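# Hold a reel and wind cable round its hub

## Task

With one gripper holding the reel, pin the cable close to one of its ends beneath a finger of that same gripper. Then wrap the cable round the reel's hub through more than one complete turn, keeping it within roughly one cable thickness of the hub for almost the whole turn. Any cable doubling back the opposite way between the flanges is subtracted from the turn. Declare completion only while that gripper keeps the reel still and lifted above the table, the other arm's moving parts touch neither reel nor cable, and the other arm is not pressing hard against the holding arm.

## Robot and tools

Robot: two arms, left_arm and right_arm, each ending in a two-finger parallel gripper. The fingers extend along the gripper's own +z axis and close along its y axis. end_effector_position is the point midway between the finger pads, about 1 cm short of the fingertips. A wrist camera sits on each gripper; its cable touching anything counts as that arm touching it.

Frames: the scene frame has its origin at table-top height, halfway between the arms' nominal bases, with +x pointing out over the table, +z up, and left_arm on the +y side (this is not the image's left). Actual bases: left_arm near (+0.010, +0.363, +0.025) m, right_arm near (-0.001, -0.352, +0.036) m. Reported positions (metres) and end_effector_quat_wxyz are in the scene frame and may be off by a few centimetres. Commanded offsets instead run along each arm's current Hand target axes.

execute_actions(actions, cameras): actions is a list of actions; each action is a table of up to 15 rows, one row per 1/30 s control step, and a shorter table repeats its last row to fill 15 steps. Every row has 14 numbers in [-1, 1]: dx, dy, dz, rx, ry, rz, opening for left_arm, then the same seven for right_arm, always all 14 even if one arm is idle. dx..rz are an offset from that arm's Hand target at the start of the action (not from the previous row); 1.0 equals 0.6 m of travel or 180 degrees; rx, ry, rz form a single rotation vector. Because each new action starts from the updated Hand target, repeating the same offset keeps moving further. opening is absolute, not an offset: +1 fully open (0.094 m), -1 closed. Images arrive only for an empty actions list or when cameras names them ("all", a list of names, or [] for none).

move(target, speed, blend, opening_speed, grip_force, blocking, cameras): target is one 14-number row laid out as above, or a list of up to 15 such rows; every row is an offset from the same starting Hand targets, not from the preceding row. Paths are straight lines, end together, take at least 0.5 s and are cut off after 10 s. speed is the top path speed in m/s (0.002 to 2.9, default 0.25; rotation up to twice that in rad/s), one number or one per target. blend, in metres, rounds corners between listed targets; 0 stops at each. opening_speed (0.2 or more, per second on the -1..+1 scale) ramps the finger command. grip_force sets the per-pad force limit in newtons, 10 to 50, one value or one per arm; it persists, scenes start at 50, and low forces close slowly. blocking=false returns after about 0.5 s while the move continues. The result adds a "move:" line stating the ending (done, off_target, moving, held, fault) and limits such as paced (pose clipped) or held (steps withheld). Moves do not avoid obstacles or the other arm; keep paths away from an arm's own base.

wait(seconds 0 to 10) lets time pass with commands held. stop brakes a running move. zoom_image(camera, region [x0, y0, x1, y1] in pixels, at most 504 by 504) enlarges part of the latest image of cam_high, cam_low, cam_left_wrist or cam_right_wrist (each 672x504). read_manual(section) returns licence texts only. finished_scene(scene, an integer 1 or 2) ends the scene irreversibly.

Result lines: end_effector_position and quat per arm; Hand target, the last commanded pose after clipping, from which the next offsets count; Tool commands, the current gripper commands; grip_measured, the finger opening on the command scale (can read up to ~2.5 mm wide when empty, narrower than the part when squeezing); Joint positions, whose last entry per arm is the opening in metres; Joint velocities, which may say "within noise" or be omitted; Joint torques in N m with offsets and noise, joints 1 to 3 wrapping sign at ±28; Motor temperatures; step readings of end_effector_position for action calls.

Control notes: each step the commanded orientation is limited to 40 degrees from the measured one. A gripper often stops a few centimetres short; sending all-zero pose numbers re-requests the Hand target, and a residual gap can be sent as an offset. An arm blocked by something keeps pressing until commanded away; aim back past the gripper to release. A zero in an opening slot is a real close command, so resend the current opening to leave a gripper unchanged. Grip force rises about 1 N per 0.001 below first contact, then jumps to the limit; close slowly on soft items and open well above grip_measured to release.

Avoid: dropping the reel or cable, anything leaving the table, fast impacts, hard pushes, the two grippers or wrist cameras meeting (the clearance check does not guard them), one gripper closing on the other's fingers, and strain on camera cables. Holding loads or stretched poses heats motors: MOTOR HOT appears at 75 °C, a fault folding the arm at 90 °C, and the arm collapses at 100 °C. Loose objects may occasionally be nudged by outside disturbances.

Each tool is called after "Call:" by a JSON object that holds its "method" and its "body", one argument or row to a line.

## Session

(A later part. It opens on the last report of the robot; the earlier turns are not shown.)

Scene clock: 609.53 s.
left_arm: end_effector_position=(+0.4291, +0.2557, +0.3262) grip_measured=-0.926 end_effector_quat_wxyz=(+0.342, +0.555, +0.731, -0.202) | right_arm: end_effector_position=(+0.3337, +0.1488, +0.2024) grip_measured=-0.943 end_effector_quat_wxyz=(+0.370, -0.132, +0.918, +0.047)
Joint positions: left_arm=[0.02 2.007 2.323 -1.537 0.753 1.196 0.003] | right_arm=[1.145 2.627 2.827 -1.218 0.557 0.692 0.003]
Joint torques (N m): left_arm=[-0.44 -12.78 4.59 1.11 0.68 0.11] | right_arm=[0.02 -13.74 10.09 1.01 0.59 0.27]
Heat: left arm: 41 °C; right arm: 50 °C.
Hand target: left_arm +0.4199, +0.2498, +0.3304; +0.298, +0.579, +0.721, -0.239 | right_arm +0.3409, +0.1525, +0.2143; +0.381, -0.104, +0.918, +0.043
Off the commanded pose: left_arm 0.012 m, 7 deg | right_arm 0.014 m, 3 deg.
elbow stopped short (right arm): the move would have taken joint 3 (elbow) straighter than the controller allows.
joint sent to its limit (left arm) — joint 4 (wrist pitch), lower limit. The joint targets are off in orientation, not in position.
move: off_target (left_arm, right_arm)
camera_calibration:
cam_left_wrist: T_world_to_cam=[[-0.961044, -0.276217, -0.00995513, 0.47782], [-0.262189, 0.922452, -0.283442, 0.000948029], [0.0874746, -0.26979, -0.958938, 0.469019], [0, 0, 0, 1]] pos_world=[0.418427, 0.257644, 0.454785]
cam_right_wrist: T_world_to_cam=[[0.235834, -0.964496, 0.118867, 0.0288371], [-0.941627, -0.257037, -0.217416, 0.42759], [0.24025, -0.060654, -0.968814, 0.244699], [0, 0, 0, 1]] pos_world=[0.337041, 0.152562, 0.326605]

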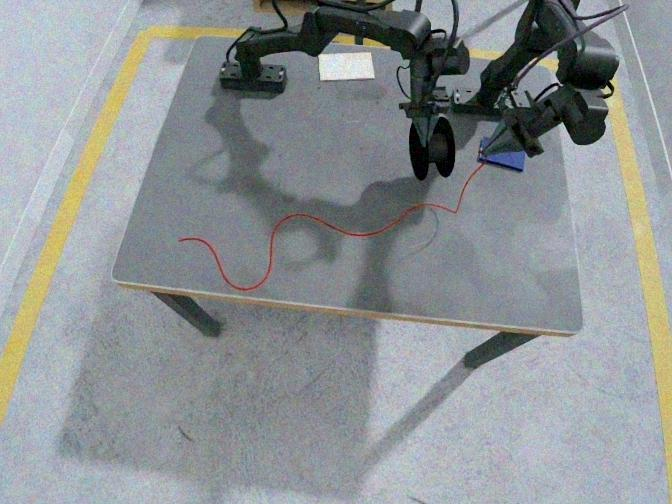

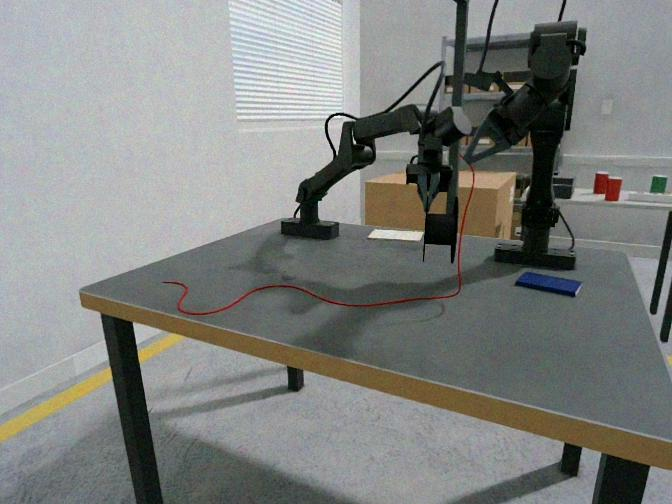

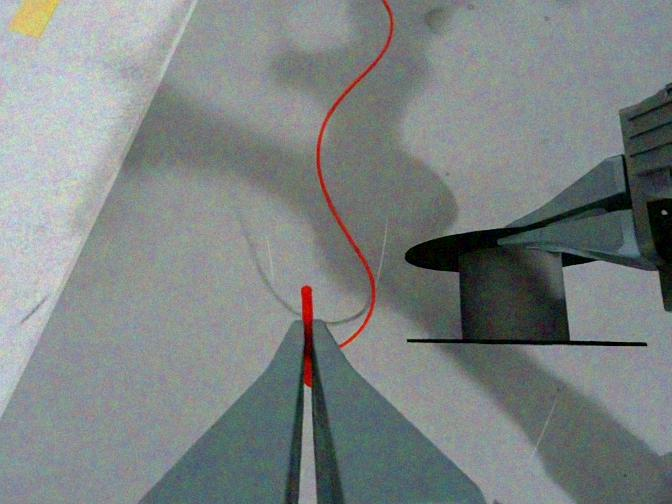

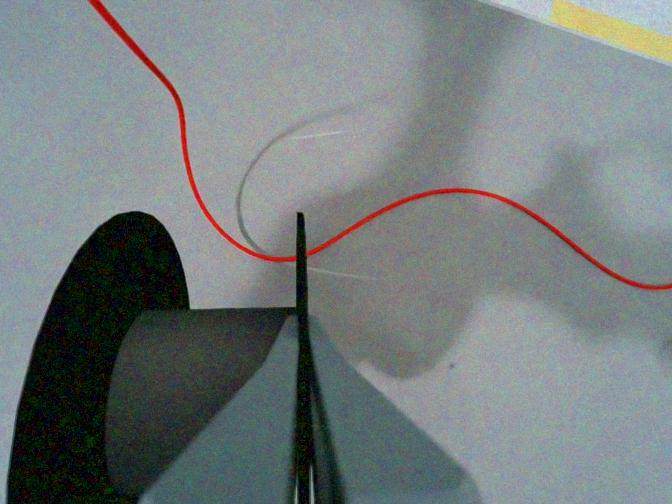

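Call:
{"method": "move", "body": {
  "target": [0, 0, 0, 0, 0, 0, -1, 0.055, 0, 0.055, 0, 0, 0, -1],
  "speed": 0.1,
  "cameras": ["cam_low"]
}}

Scene clock: 626.80 s.
left_arm: end_effector_position=(+0.4291, +0.2557, +0.3262) grip_measured=-0.926 end_effector_quat_wxyz=(+0.342, +0.555, +0.731, -0.202) | right_arm: end_effector_position=(+0.3365, +0.1505, +0.1407) grip_measured=-0.943 end_effector_quat_wxyz=(+0.355, -0.122, +0.927, +0.022)
Joint positions: left_arm=[0.02 2.007 2.323 -1.537 0.753 1.196 0.003] | right_arm=[1.145 2.617 2.58 -1.055 0.57 0.735 0.003]
Joint torques (N m): left_arm=[-0.34 -12.79 4.59 1.14 0.68 0.1] | right_arm=[0.02 -18.86 6.11 1.08 0.55 0.15]
Motor temperatures (°C): left_arm=[30 41 40 36 29 27 31] | right_arm=[28 38 50 43 30 28 28]
Heat: left arm: 41 °C; right arm: 50 °C.
Hand target: left_arm +0.4199, +0.2498, +0.3304; +0.298, +0.579, +0.721, -0.239 | right_arm +0.3410, +0.1526, +0.1677; +0.381, -0.104, +0.918, +0.043
Off the commanded pose: left_arm 0.012 m, 7 deg | right_arm 0.027 m, 4 deg.
joint sent to its limit (left arm) — joint 4 (wrist pitch), lower limit. The joint targets are off in orientation, not in position.
move: off_target (left_arm, right_arm)
Images, in order (width x height): cam_low 672x504.

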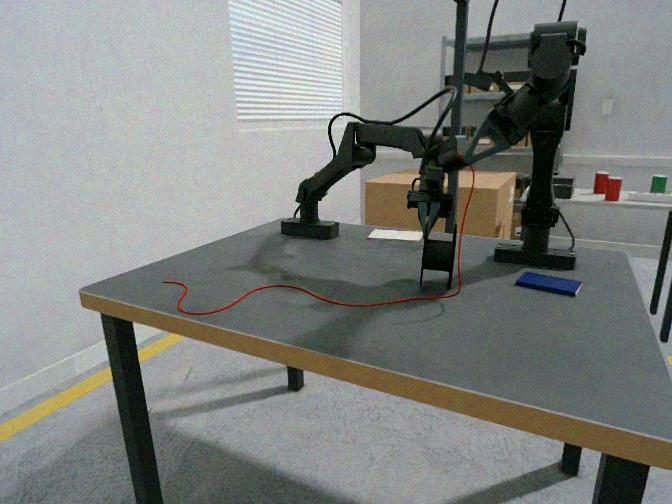

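Call:
{"method": "move", "body": {
  "target": [0, 0, 0, 0, 0, 0, -1, 0.018, 0, 0.018, 0, 0, 0, -1],
  "speed": 0.05,
  "cameras": ["cam_low", "cam_left_wrist"]
}}

Scene clock: 630.37 s.
left_arm: end_effector_position=(+0.4291, +0.2557, +0.3262) grip_measured=-0.926 end_effector_quat_wxyz=(+0.342, +0.555, +0.731, -0.202) | right_arm: end_effector_position=(+0.3391, +0.1537, +0.1391) grip_measured=-0.943 end_effector_quat_wxyz=(+0.367, -0.115, +0.922, +0.036)
Joint positions: left_arm=[0.02 2.007 2.323 -1.537 0.753 1.196 0.003] | right_arm=[1.145 2.571 2.465 -0.946 0.576 0.735 0.003]
Joint torques (N m): left_arm=[-0.44 -12.75 4.62 1.1 0.7 0.11] | right_arm=[-0.08 -17.33 5.65 1.01 0.46 0.11]
Heat: left arm: 41 °C; right arm: 49 °C.
Hand target: left_arm +0.4199, +0.2498, +0.3304; +0.298, +0.579, +0.721, -0.239 | right_arm +0.3410, +0.1526, +0.1524; +0.381, -0.104, +0.918, +0.043
Off the commanded pose: left_arm 0.012 m, 7 deg | right_arm 0.014 m, 2 deg.
joint sent to its limit (left arm) — joint 4 (wrist pitch), lower limit. The joint targets are off in orientation, not in position.
move: off_target (left_arm, right_arm)
camera_calibration:
cam_left_wrist: T_world_to_cam=[[-0.961044, -0.276217, -0.00995513, 0.47782], [-0.262189, 0.922452, -0.283442, 0.000948029], [0.0874746, -0.26979, -0.958938, 0.469019], [0, 0, 0, 1]] pos_world=[0.418427, 0.257644, 0.454785]
Images, in order (width x height): cam_low 672x504, cam_left_wrist 672x504.

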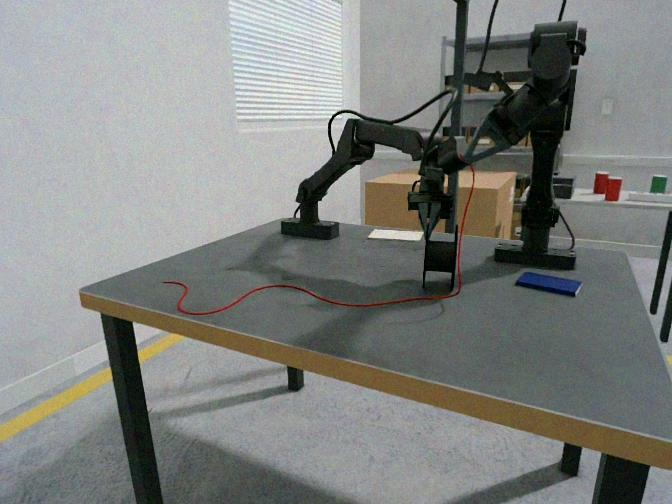

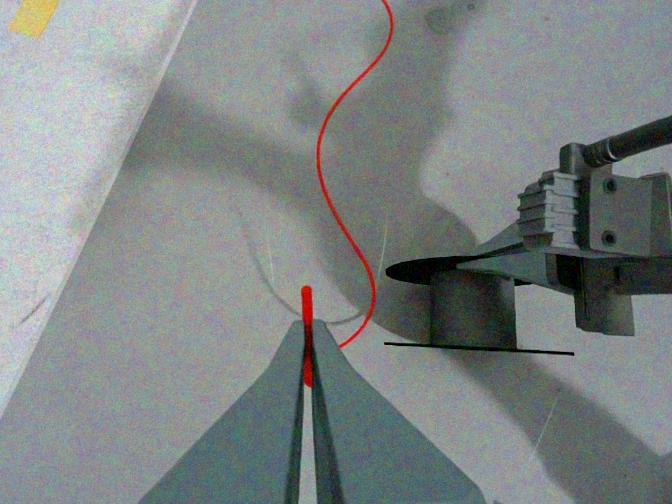

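Call:
{"method": "move", "body": {
  "target": [0, 0, 0, 0, 0, 0, -1, 0.0141, 0, 0.0141, 0, 0, 0, -1],
  "speed": 0.05,
  "cameras": ["cam_low"]
}}

Scene clock: 635.47 s.
left_arm: end_effector_position=(+0.4291, +0.2557, +0.3262) grip_measured=-0.926 end_effector_quat_wxyz=(+0.342, +0.555, +0.731, -0.202) | right_arm: end_effector_position=(+0.3411, +0.1564, +0.1377) grip_measured=-0.943 end_effector_quat_wxyz=(+0.376, -0.109, +0.919, +0.046)
Joint positions: left_arm=[0.02 2.007 2.323 -1.537 0.753 1.196 0.003] | right_arm=[1.145 2.547 2.399 -0.874 0.581 0.735 0.003]
Joint torques (N m): left_arm=[-0.38 -12.75 4.62 1.12 0.69 0.11] | right_arm=[0.18 -16.31 5.11 0.96 0.42 0.08]
Heat: left arm: 41 °C; right arm: 49 °C.
Hand target: left_arm +0.4199, +0.2498, +0.3304; +0.298, +0.579, +0.721, -0.239 | right_arm +0.3410, +0.1526, +0.1405; +0.381, -0.104, +0.918, +0.043
Off the commanded pose: left_arm 0.012 m, 7 deg | right_arm 0.005 m, 1 deg.
joint sent to its limit (left arm) — joint 4 (wrist pitch), lower limit. The joint targets are off in orientation, not in position.
move: off_target (left_arm)
Images, in order (width x height): cam_low 672x504.

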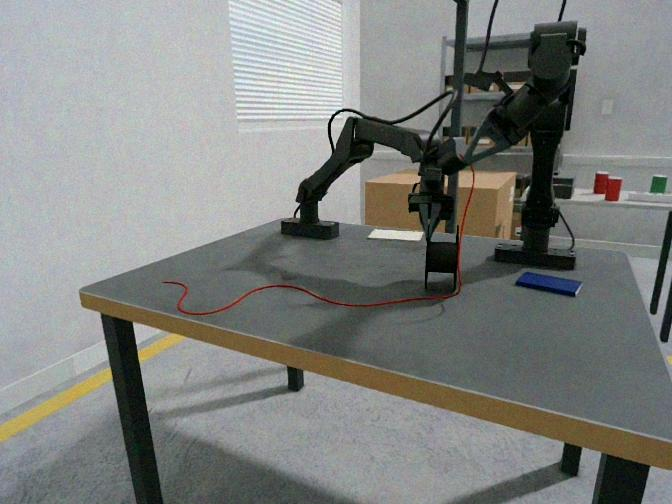

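Call:
{"method": "move", "body": {
  "target": [
    [0, 0, 0, 0, 0, 0, -1, 0, 0, 0, 0, 0, 0, 0.5],
    [0, 0, 0, 0, 0, 0, -1, -0.0092, 0, -0.0443, 0, 0, 0, 0.5]
  ],
  "speed": 0.1,
  "opening_speed": 0.8,
  "cameras": ["all"]
}}

Scene clock: 655.87 s.
left_arm: end_effector_position=(+0.4291, +0.2557, +0.3262) grip_measured=-0.926 end_effector_quat_wxyz=(+0.342, +0.555, +0.731, -0.202) | right_arm: end_effector_position=(+0.3273, +0.1529, +0.1418) grip_measured=+0.498 end_effector_quat_wxyz=(+0.368, -0.117, +0.922, +0.037)
Joint positions: left_arm=[0.02 2.007 2.323 -1.537 0.753 1.196 0.003] | right_arm=[1.165 2.525 2.39 -0.922 0.584 0.748 0.07]
Joint torques (N m): left_arm=[-0.38 -12.74 4.6 1.11 0.68 0.11] | right_arm=[0.36 -17.87 7.12 0.81 0.52 0.2]
Heat: left arm: 42 °C; right arm: 48 °C.
Hand target: left_arm +0.4199, +0.2498, +0.3304; +0.298, +0.579, +0.721, -0.239 | right_arm +0.3264, +0.1493, +0.1631; +0.381, -0.104, +0.918, +0.043
Off the commanded pose: left_arm 0.012 m, 7 deg | right_arm 0.022 m, 2 deg.
joint sent to its limit (left arm) — joint 4 (wrist pitch), lower limit. The joint targets are off in orientation, not in position.
move: off_target (left_arm, right_arm)
camera_calibration:
cam_left_wrist: T_world_to_cam=[[-0.961044, -0.276217, -0.00995513, 0.47782], [-0.262189, 0.922452, -0.283442, 0.000948029], [0.0874746, -0.26979, -0.958938, 0.469019], [0, 0, 0, 1]] pos_world=[0.418427, 0.257644, 0.454785]
cam_right_wrist: T_world_to_cam=[[0.202286, -0.971242, 0.125575, 0.0526287], [-0.951093, -0.2254, -0.211226, 0.406898], [0.233456, -0.0767057, -0.969337, 0.192574], [0, 0, 0, 1]] pos_world=[0.331394, 0.157601, 0.266008]

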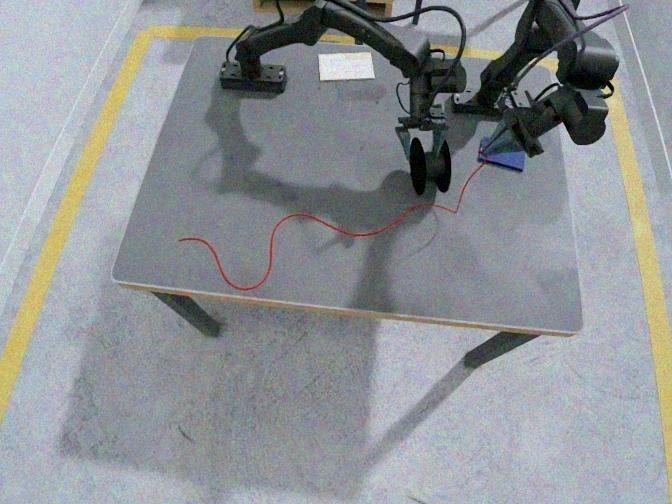

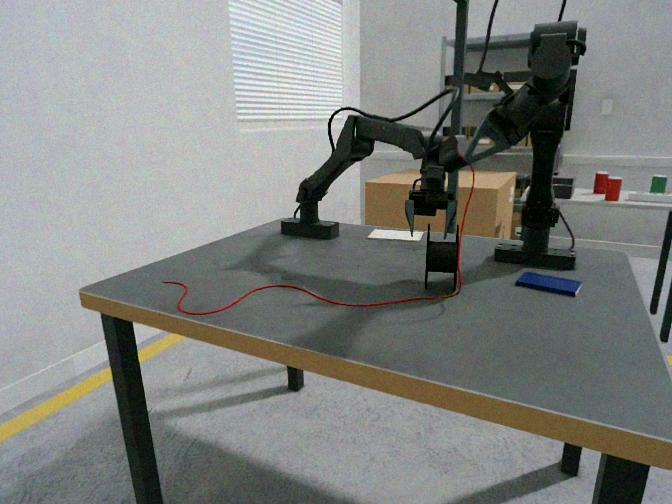

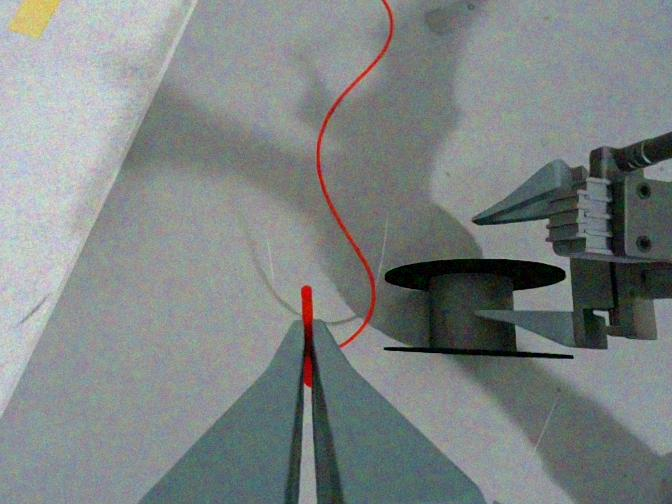

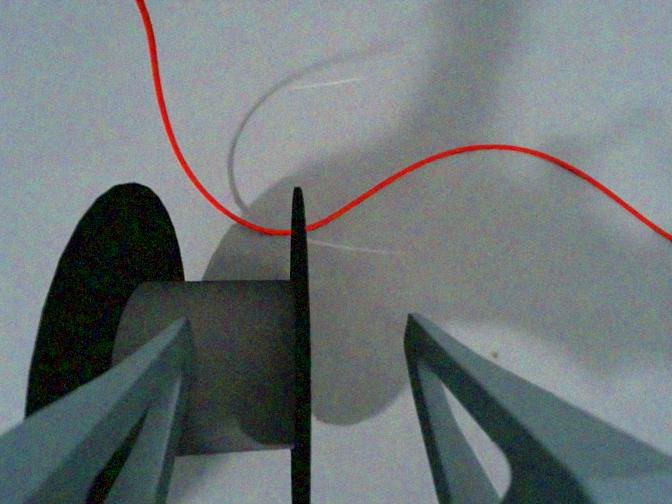

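Call:
{"method": "move", "body": {
  "target": [-0.0047, 0.007, 0.1773, 0, 0, 0, -1, 0, 0, 0, 0, 0, 0, 0.5],
  "speed": 0.12,
  "cameras": ["cam_low", "cam_left_wrist", "cam_right_wrist"]
}}

Scene clock: 678.83 s.
left_arm: end_effector_position=(+0.4401, +0.1780, +0.2685) grip_measured=-0.926 end_effector_quat_wxyz=(+0.309, +0.582, +0.717, -0.228) | right_arm: end_effector_position=(+0.3273, +0.1528, +0.1417) grip_measured=+0.498 end_effector_quat_wxyz=(+0.368, -0.117, +0.922, +0.037)
Joint positions: left_arm=[-0.171 2.035 2.125 -1.282 0.707 1.067 0.003] | right_arm=[1.165 2.525 2.39 -0.923 0.584 0.749 0.07]
Joint torques (N m): left_arm=[-0.25 -10.62 5.34 1.35 0.46 -0.04] | right_arm=[0.5 -17.77 7.1 0.71 0.51 0.2]
Heat: left arm: 42 °C; right arm: 48 °C.
Hand target: left_arm +0.4407, +0.1754, +0.2572; +0.298, +0.578, +0.721, -0.239 | right_arm +0.3264, +0.1492, +0.1631; +0.381, -0.104, +0.918, +0.043
Off the commanded pose: left_arm 0.012 m, 2 deg | right_arm 0.022 m, 2 deg.
move: off_target (left_arm, right_arm)
camera_calibration:
cam_left_wrist: T_world_to_cam=[[-0.980222, -0.193279, 0.0425334, 0.445884], [-0.197651, 0.945247, -0.259696, 0.0203959], [0.00998914, -0.262966, -0.964753, 0.426233], [0, 0, 0, 1]] pos_world=[0.436838, 0.178985, 0.397541]
cam_right_wrist: T_world_to_cam=[[0.202049, -0.971245, 0.125936, 0.0525262], [-0.951239, -0.225216, -0.210765, 0.40675], [0.233068, -0.0772103, -0.969391, 0.192692], [0, 0, 0, 1]] pos_world=[0.331393, 0.1575, 0.265908]
Images, in order (width x height): cam_low 672x504, cam_left_wrist 672x504, cam_right_wrist 672x504.

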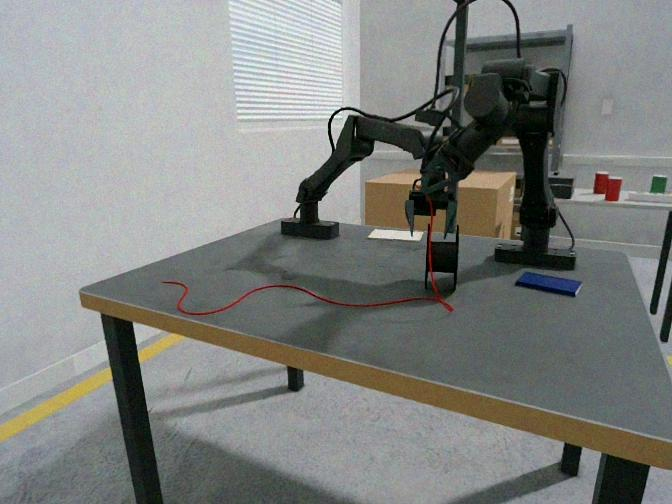

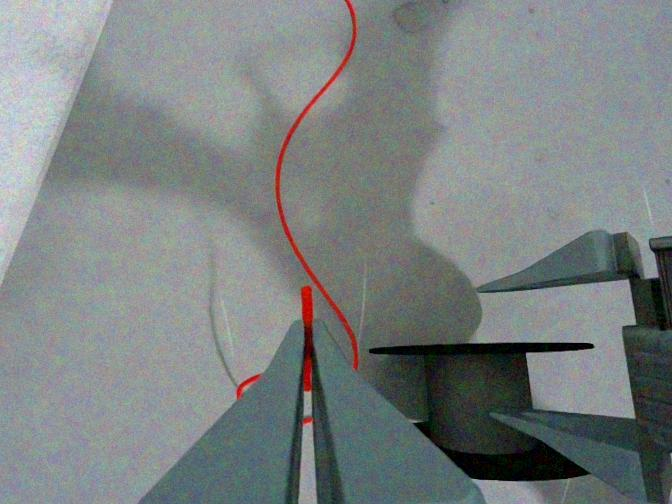

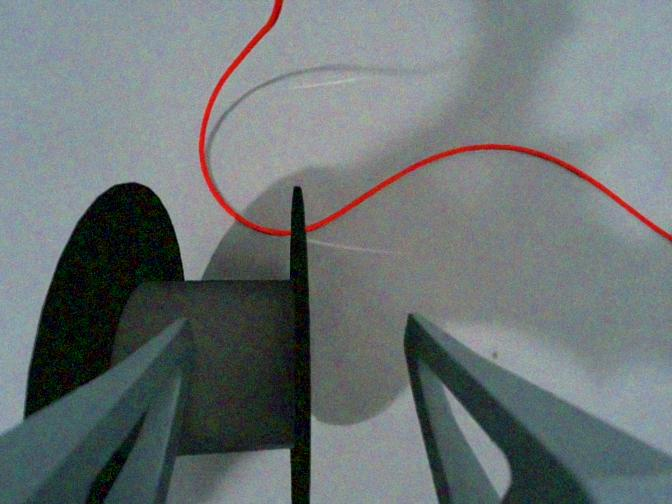

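Call:
{"method": "move", "body": {
  "target": [0.0577, 0, 0.0223, 0, -0.1944, 0, -1, 0, 0, 0, 0, 0, 0, 0.5],
  "speed": 0.15,
  "cameras": ["cam_low", "cam_left_wrist", "cam_right_wrist"]
}}

Scene clock: 729.77 s.
left_arm: end_effector_position=(+0.4443, +0.1885, +0.2169) grip_measured=-0.926 end_effector_quat_wxyz=(+0.497, +0.479, +0.605, -0.397) | right_arm: end_effector_position=(+0.3273, +0.1528, +0.1417) grip_measured=+0.498 end_effector_quat_wxyz=(+0.368, -0.117, +0.922, +0.037)
Joint positions: left_arm=[-0.023 1.909 1.278 -0.069 1.271 0.671 0.003] | right_arm=[1.165 2.525 2.39 -0.923 0.584 0.749 0.07]
Joint torques (N m): left_arm=[0.51 -13.39 5.31 1.76 0.62 -0.01] | right_arm=[0.42 -18.06 7.13 0.74 0.53 0.21]
Motor temperatures (°C): left_arm=[30 42 40 35 29 27 31] | right_arm=[27 46 48 39 30 28 27]
Heat: left arm: 42 °C; right arm: 48 °C.
Hand target: left_arm +0.4375, +0.1901, +0.2232; +0.501, +0.480, +0.598, -0.402 | right_arm +0.3264, +0.1492, +0.1631; +0.381, -0.104, +0.918, +0.043
Off the commanded pose: left_arm 0.009 m, 1 deg | right_arm 0.022 m, 2 deg.
move: off_target (right_arm)
camera_calibration:
cam_left_wrist: T_world_to_cam=[[-0.985436, -0.161968, 0.0517821, 0.448594], [-0.144759, 0.639286, -0.755221, 0.139513], [0.0892183, -0.751718, -0.653422, 0.368491], [0, 0, 0, 1]] pos_world=[0.429381, 0.260471, 0.322914]
cam_right_wrist: T_world_to_cam=[[0.202049, -0.971245, 0.125936, 0.0525262], [-0.951239, -0.225216, -0.210765, 0.40675], [0.233068, -0.0772103, -0.969391, 0.192692], [0, 0, 0, 1]] pos_world=[0.331393, 0.1575, 0.265908]
Images, in order (width x height): cam_low 672x504, cam_left_wrist 672x504, cam_right_wrist 672x504.

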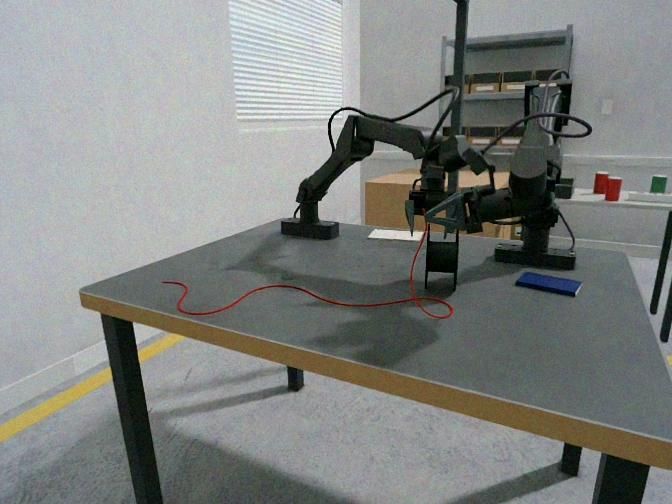

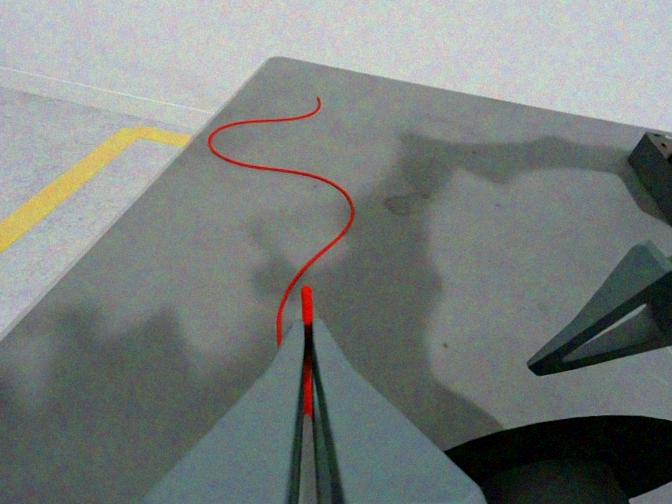

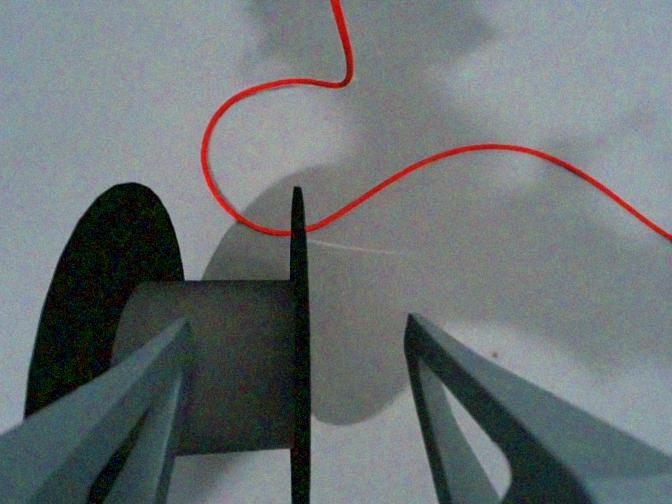

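Call:
{"method": "move", "body": {
  "target": [0, -0.1, 0, 0, 0, 0, -1, 0, 0, 0, 0, 0, 0, 0.5],
  "speed": 0.1,
  "cameras": ["cam_low", "cam_left_wrist", "cam_right_wrist"]
}}

Scene clock: 750.67 s.
left_arm: end_effector_position=(+0.3850, +0.1790, +0.2221) grip_measured=-0.926 end_effector_quat_wxyz=(+0.501, +0.478, +0.600, -0.401) | right_arm: end_effector_position=(+0.3273, +0.1528, +0.1417) grip_measured=+0.498 end_effector_quat_wxyz=(+0.368, -0.117, +0.922, +0.037)
Joint positions: left_arm=[-0.051 1.691 0.997 0.08 1.258 0.589 0.003] | right_arm=[1.165 2.525 2.39 -0.923 0.584 0.749 0.07]
Joint torques (N m): left_arm=[-0.35 -10.54 5.2 1.87 0.4 -0.02] | right_arm=[0.42 -17.91 7.04 0.73 0.53 0.24]
Heat: left arm: 44 °C; right arm: 48 °C.
Hand target: left_arm +0.3788, +0.1771, +0.2231; +0.501, +0.480, +0.598, -0.402 | right_arm +0.3264, +0.1492, +0.1631; +0.381, -0.104, +0.918, +0.043
Off the commanded pose: left_arm 0.006 m, 0 deg | right_arm 0.022 m, 2 deg.
move: off_target (right_arm)
camera_calibration:
cam_left_wrist: T_world_to_cam=[[-0.986184, -0.15843, 0.0483774, 0.388829], [-0.138732, 0.630327, -0.763834, 0.142129], [0.0905209, -0.759992, -0.643598, 0.368914], [0, 0, 0, 1]] pos_world=[0.369781, 0.252387, 0.327184]
cam_right_wrist: T_world_to_cam=[[0.202049, -0.971245, 0.125936, 0.0525262], [-0.951239, -0.225216, -0.210765, 0.40675], [0.233068, -0.0772103, -0.969391, 0.192692], [0, 0, 0, 1]] pos_world=[0.331393, 0.1575, 0.265908]
Images, in order (width x height): cam_low 672x504, cam_left_wrist 672x504, cam_right_wrist 672x504.

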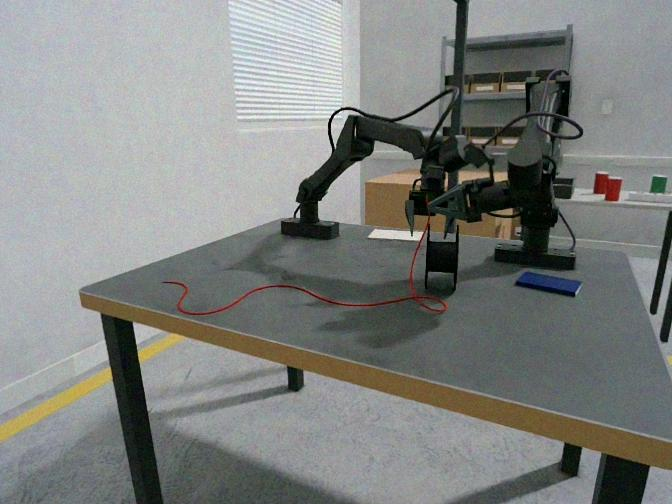

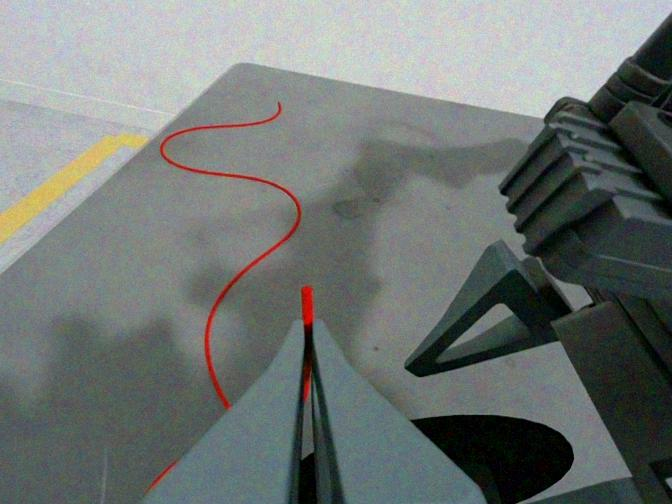

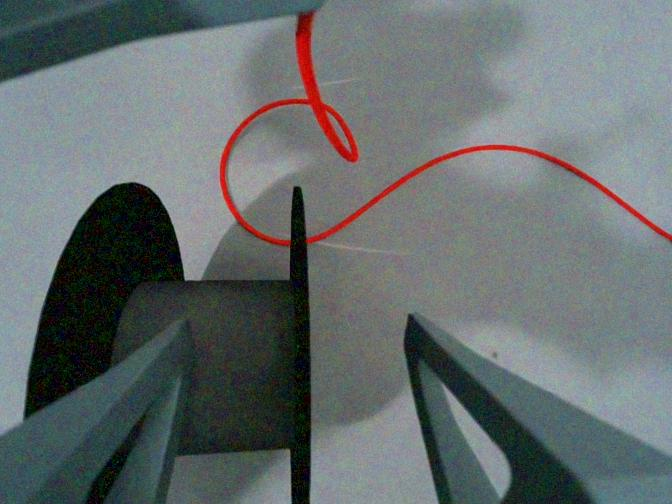

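Call:
{"method": "execute_actions", "body": {
  "actions": [],
  "cameras": ["all"]
}}

Scene clock: 776.23 s.
left_arm: end_effector_position=(+0.3850, +0.1790, +0.2222) grip_measured=-0.926 end_effector_quat_wxyz=(+0.501, +0.478, +0.600, -0.401) | right_arm: end_effector_position=(+0.3273, +0.1528, +0.1417) grip_measured=+0.498 end_effector_quat_wxyz=(+0.368, -0.117, +0.922, +0.037)
Joint positions: left_arm=[-0.051 1.691 0.997 0.081 1.258 0.589 0.003] | right_arm=[1.165 2.525 2.39 -0.923 0.584 0.749 0.07]
Joint velocities: within noise
Joint torques (N m): left_arm=[-0.42 -10.54 5.11 1.84 0.41 0] | right_arm=[0.24 -18.06 7.1 0.72 0.53 0.26]
Motor temperatures (°C): left_arm=[30 45 40 38 29 27 31] | right_arm=[27 48 48 39 30 28 27]
Heat: left arm: 45 °C; right arm: 48 °C.
Hand target: left_arm +0.3788, +0.1771, +0.2231; +0.501, +0.480, +0.598, -0.402 | right_arm +0.3264, +0.1492, +0.1631; +0.381, -0.104, +0.918, +0.043
Tool commands: left_gripper/opening=-1.0 right_gripper/opening=+0.5
Off the commanded pose: left_arm 0.006 m, 0 deg | right_arm 0.022 m, 2 deg.
camera_calibration:
cam_left_wrist: T_world_to_cam=[[-0.986201, -0.15845, 0.0479784, 0.388971], [-0.138425, 0.630235, -0.763965, 0.14208], [0.0908127, -0.760064, -0.643472, 0.368783], [0, 0, 0, 1]] pos_world=[0.36978, 0.252387, 0.327183]
cam_right_wrist: T_world_to_cam=[[0.202049, -0.971245, 0.125936, 0.0525262], [-0.951239, -0.225216, -0.210765, 0.40675], [0.233068, -0.0772103, -0.969391, 0.192692], [0, 0, 0, 1]] pos_world=[0.331393, 0.1575, 0.265908]

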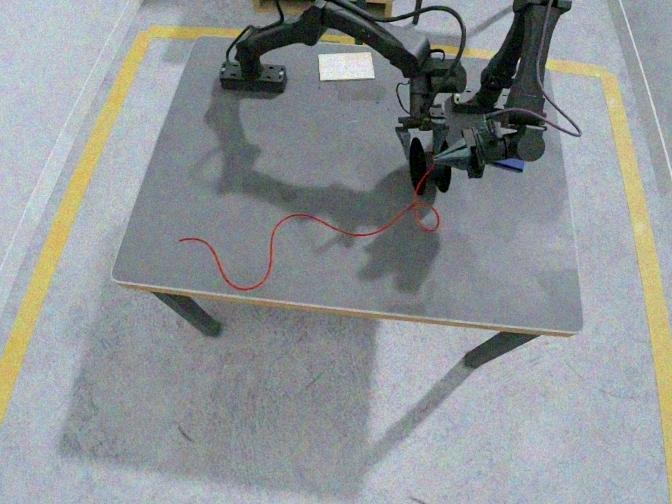

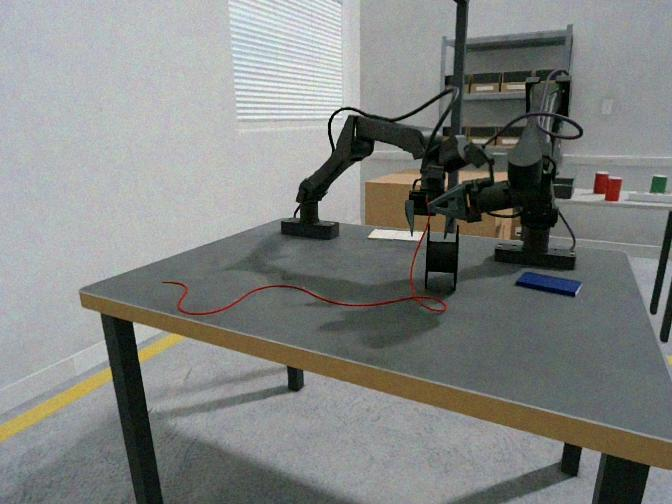

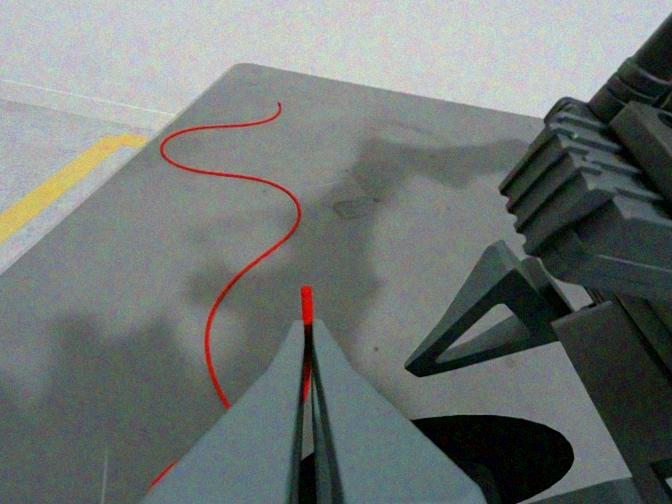

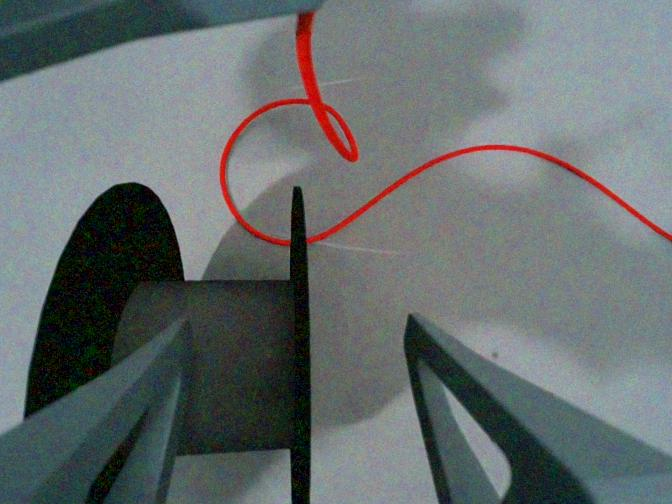

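Call:
{"method": "move", "body": {
  "target": [0.0281,-0.01,-0.0153,0,0,-0.167,-1,0,0,0,0,0,0,0.5],
  "speed": 0.1,
  "cameras": ["cam_low","cam_left_wrist","cam_right_wrist"]
}}

Scene clock: 835.77 s.
left_arm: end_effector_position=(+0.3765, +0.1855, +0.2059) grip_measured=-0.926 end_effector_quat_wxyz=(+0.379, +0.308, +0.705, -0.514) | right_arm: end_effector_position=(+0.3273, +0.1528, +0.1417) grip_measured=+0.498 end_effector_quat_wxyz=(+0.368, -0.117, +0.922, +0.037)
Joint positions: left_arm=[-0.033 1.691 0.943 0.081 1.269 0.122 0.003] | right_arm=[1.165 2.525 2.39 -0.923 0.584 0.749 0.07]
Joint torques (N m): left_arm=[0.72 -10.36 4.93 1.77 0.57 0.04] | right_arm=[0.39 -17.91 6.97 0.72 0.52 0.18]
Heat: left arm: 45 °C; right arm: 51 °C.
Hand target: left_arm +0.3705, +0.1876, +0.2082; +0.379, +0.308, +0.702, -0.518 | right_arm +0.3264, +0.1492, +0.1631; +0.381, -0.104, +0.918, +0.043
Off the commanded pose: left_arm 0.007 m, 1 deg | right_arm 0.022 m, 2 deg.
move: off_target (right_arm)
camera_calibration:
cam_left_wrist: T_world_to_cam=[[-0.81945, -0.21357, 0.531873, 0.230153], [-0.556373, 0.519294, -0.648678, 0.278576], [-0.13766, -0.827479, -0.54436, 0.442137], [0, 0, 0, 1]] pos_world=[0.404456, 0.27035, 0.298975]
cam_right_wrist: T_world_to_cam=[[0.202049, -0.971245, 0.125936, 0.0525262], [-0.951239, -0.225216, -0.210765, 0.40675], [0.233068, -0.0772103, -0.969391, 0.192692], [0, 0, 0, 1]] pos_world=[0.331393, 0.1575, 0.265908]
Images, in order (width x height): cam_low 672x504, cam_left_wrist 672x504, cam_right_wrist 672x504.

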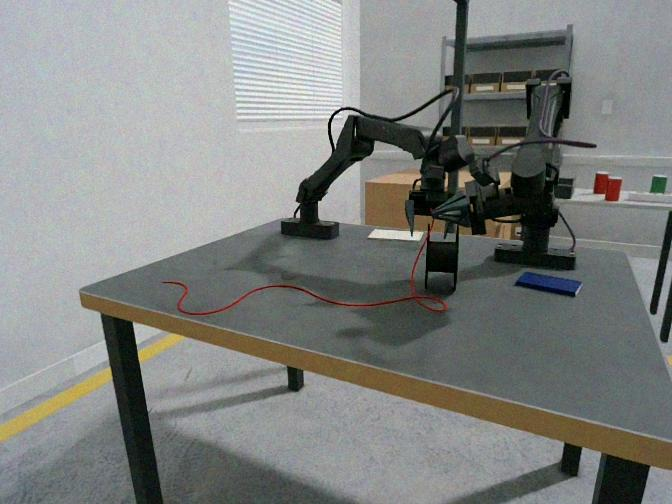

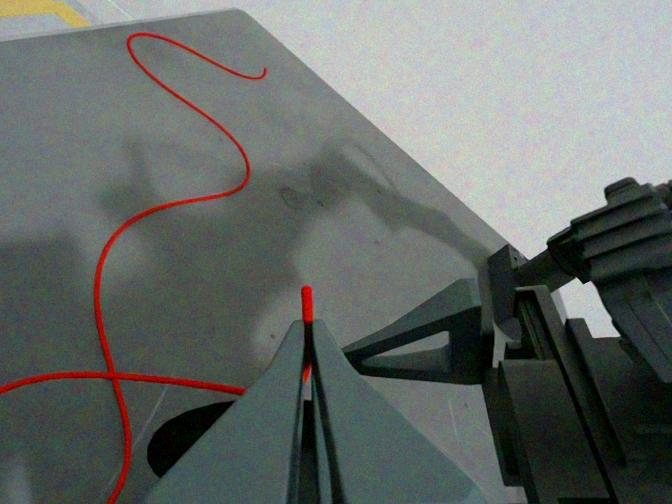

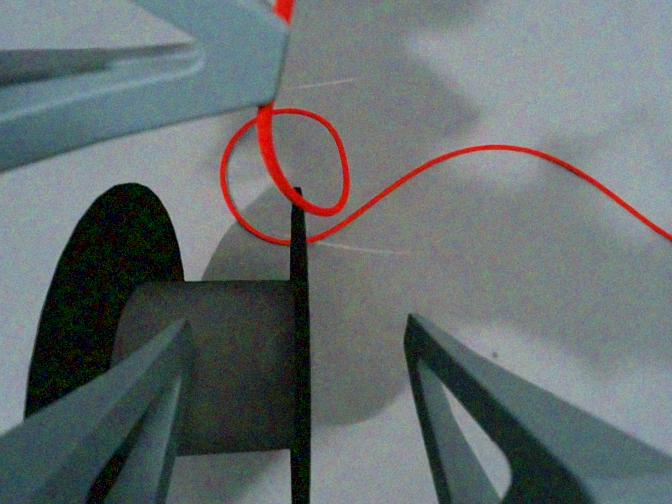

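Call:
{"method": "zoom_image", "body": {
  "camera": "cam_right_wrist",
  "region": [200, 80, 400, 280]
}}

Call:
{"method": "zoom_image", "body": {
  "camera": "cam_low",
  "region": [380, 170, 500, 320]
}}

Scaled by 2.520 from the camera's 672x504 image, which has a finer 960x720 frame.

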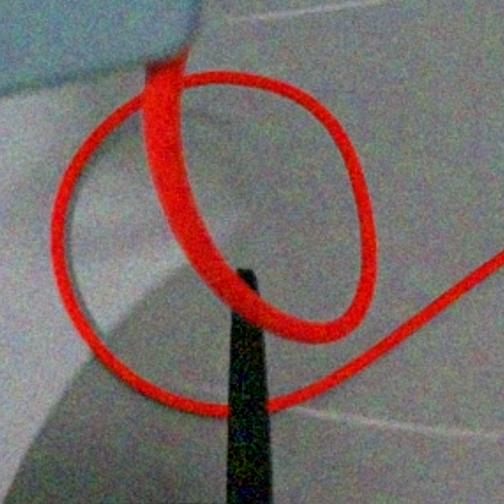

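Scaled by 3.360 from the camera's 672x504 image, which has a finer 960x720 frame.

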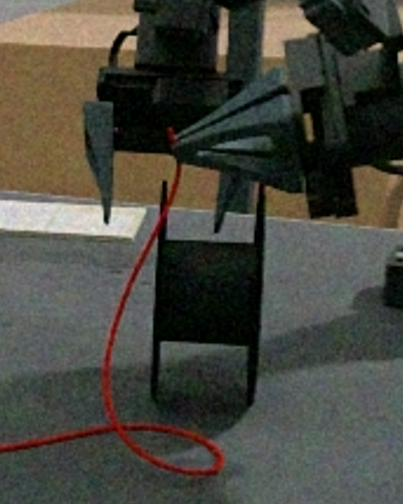

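Call:
{"method": "move", "body": {
  "target": [0.0052,0.0033,-0.0343,0,0,0,-1,0,0,0,0,0,0,0.5],
  "speed": 0.1,
  "cameras": ["cam_low","cam_left_wrist","cam_right_wrist"]
}}

Call:
{"method": "zoom_image", "body": {
  "camera": "cam_low",
  "region": [380, 170, 500, 320]
}}

Call:
{"method": "zoom_image", "body": {
  "camera": "cam_right_wrist",
  "region": [150, 50, 400, 300]
}}

Scene clock: 863.27 s.
left_arm: end_effector_position=(+0.3671, +0.2071, +0.1976) grip_measured=-0.926 end_effector_quat_wxyz=(+0.370, +0.297, +0.712, -0.518) | right_arm: end_effector_position=(+0.3273, +0.1528, +0.1417) grip_measured=+0.498 end_effector_quat_wxyz=(+0.368, -0.117, +0.922, +0.037)
Joint positions: left_arm=[0.034 1.685 0.943 -0.097 1.313 0.269 0.003] | right_arm=[1.165 2.525 2.39 -0.923 0.584 0.749 0.07]
Joint torques (N m): left_arm=[0.36 -9.89 7.39 1.47 0.68 0.16] | right_arm=[0.36 -17.8 7.02 0.74 0.51 0.17]
Heat: left arm: 44 °C; right arm: 52 °C.
Hand target: left_arm +0.3661, +0.2080, +0.2083; +0.380, +0.308, +0.702, -0.518 | right_arm +0.3264, +0.1492, +0.1631; +0.381, -0.104, +0.918, +0.043
Off the commanded pose: left_arm 0.011 m, 2 deg | right_arm 0.022 m, 2 deg.
move: off_target (left_arm, right_arm)
camera_calibration:
cam_left_wrist: T_world_to_cam=[[-0.801217, -0.21844, 0.557078, 0.220767], [-0.579609, 0.514637, -0.631824, 0.262895], [-0.148677, -0.829116, -0.538946, 0.457499], [0, 0, 0, 1]] pos_world=[0.397278, 0.292248, 0.289686]
cam_right_wrist: T_world_to_cam=[[0.202049, -0.971245, 0.125936, 0.0525262], [-0.951239, -0.225216, -0.210765, 0.40675], [0.233068, -0.0772103, -0.969391, 0.192692], [0, 0, 0, 1]] pos_world=[0.331393, 0.1575, 0.265908]
Images, in order (width x height): cam_low 672x504, cam_left_wrist 672x504, cam_right_wrist 672x504.

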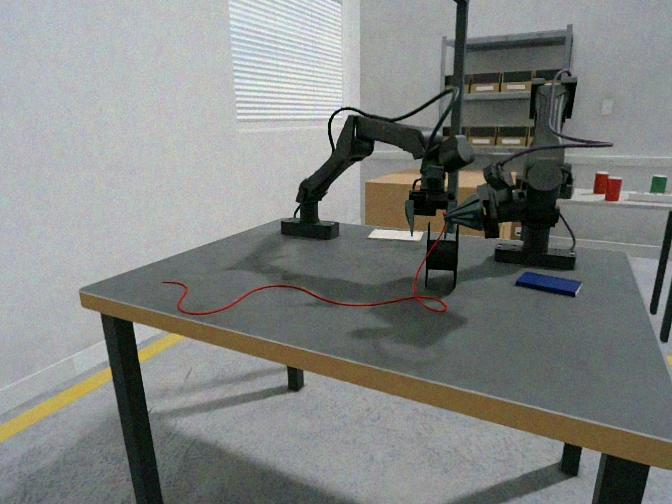

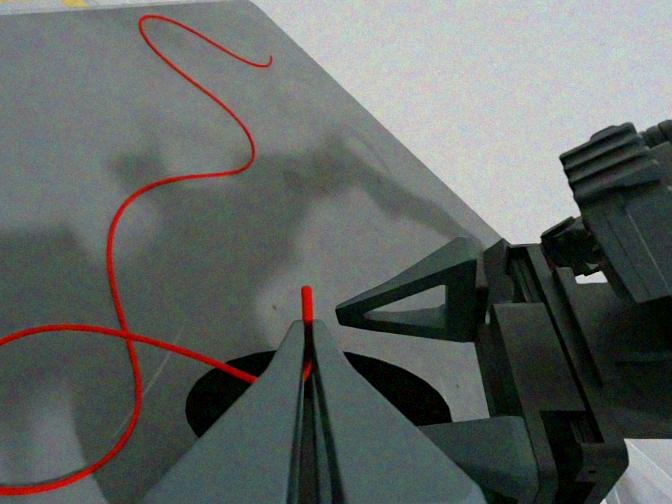

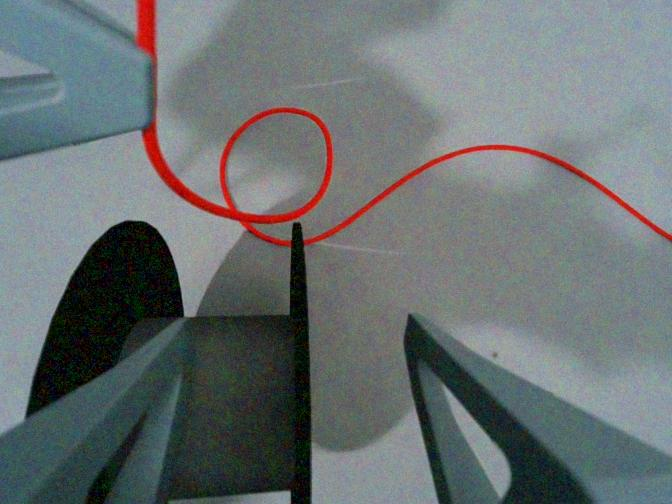

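Scaled by 3.360 from the camera's 672x504 image, which has a finer 960x720 frame.

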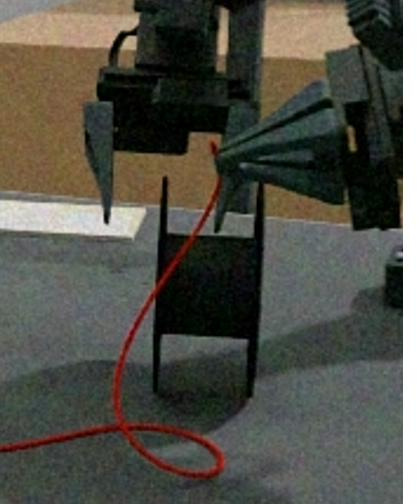

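Scaled by 2.016 from the camera's 672x504 image, which has a finer 960x720 frame.

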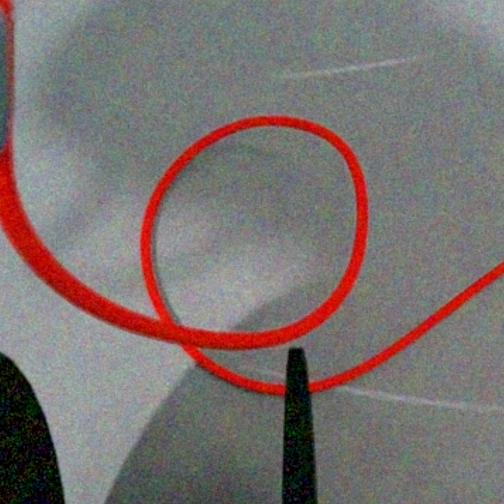

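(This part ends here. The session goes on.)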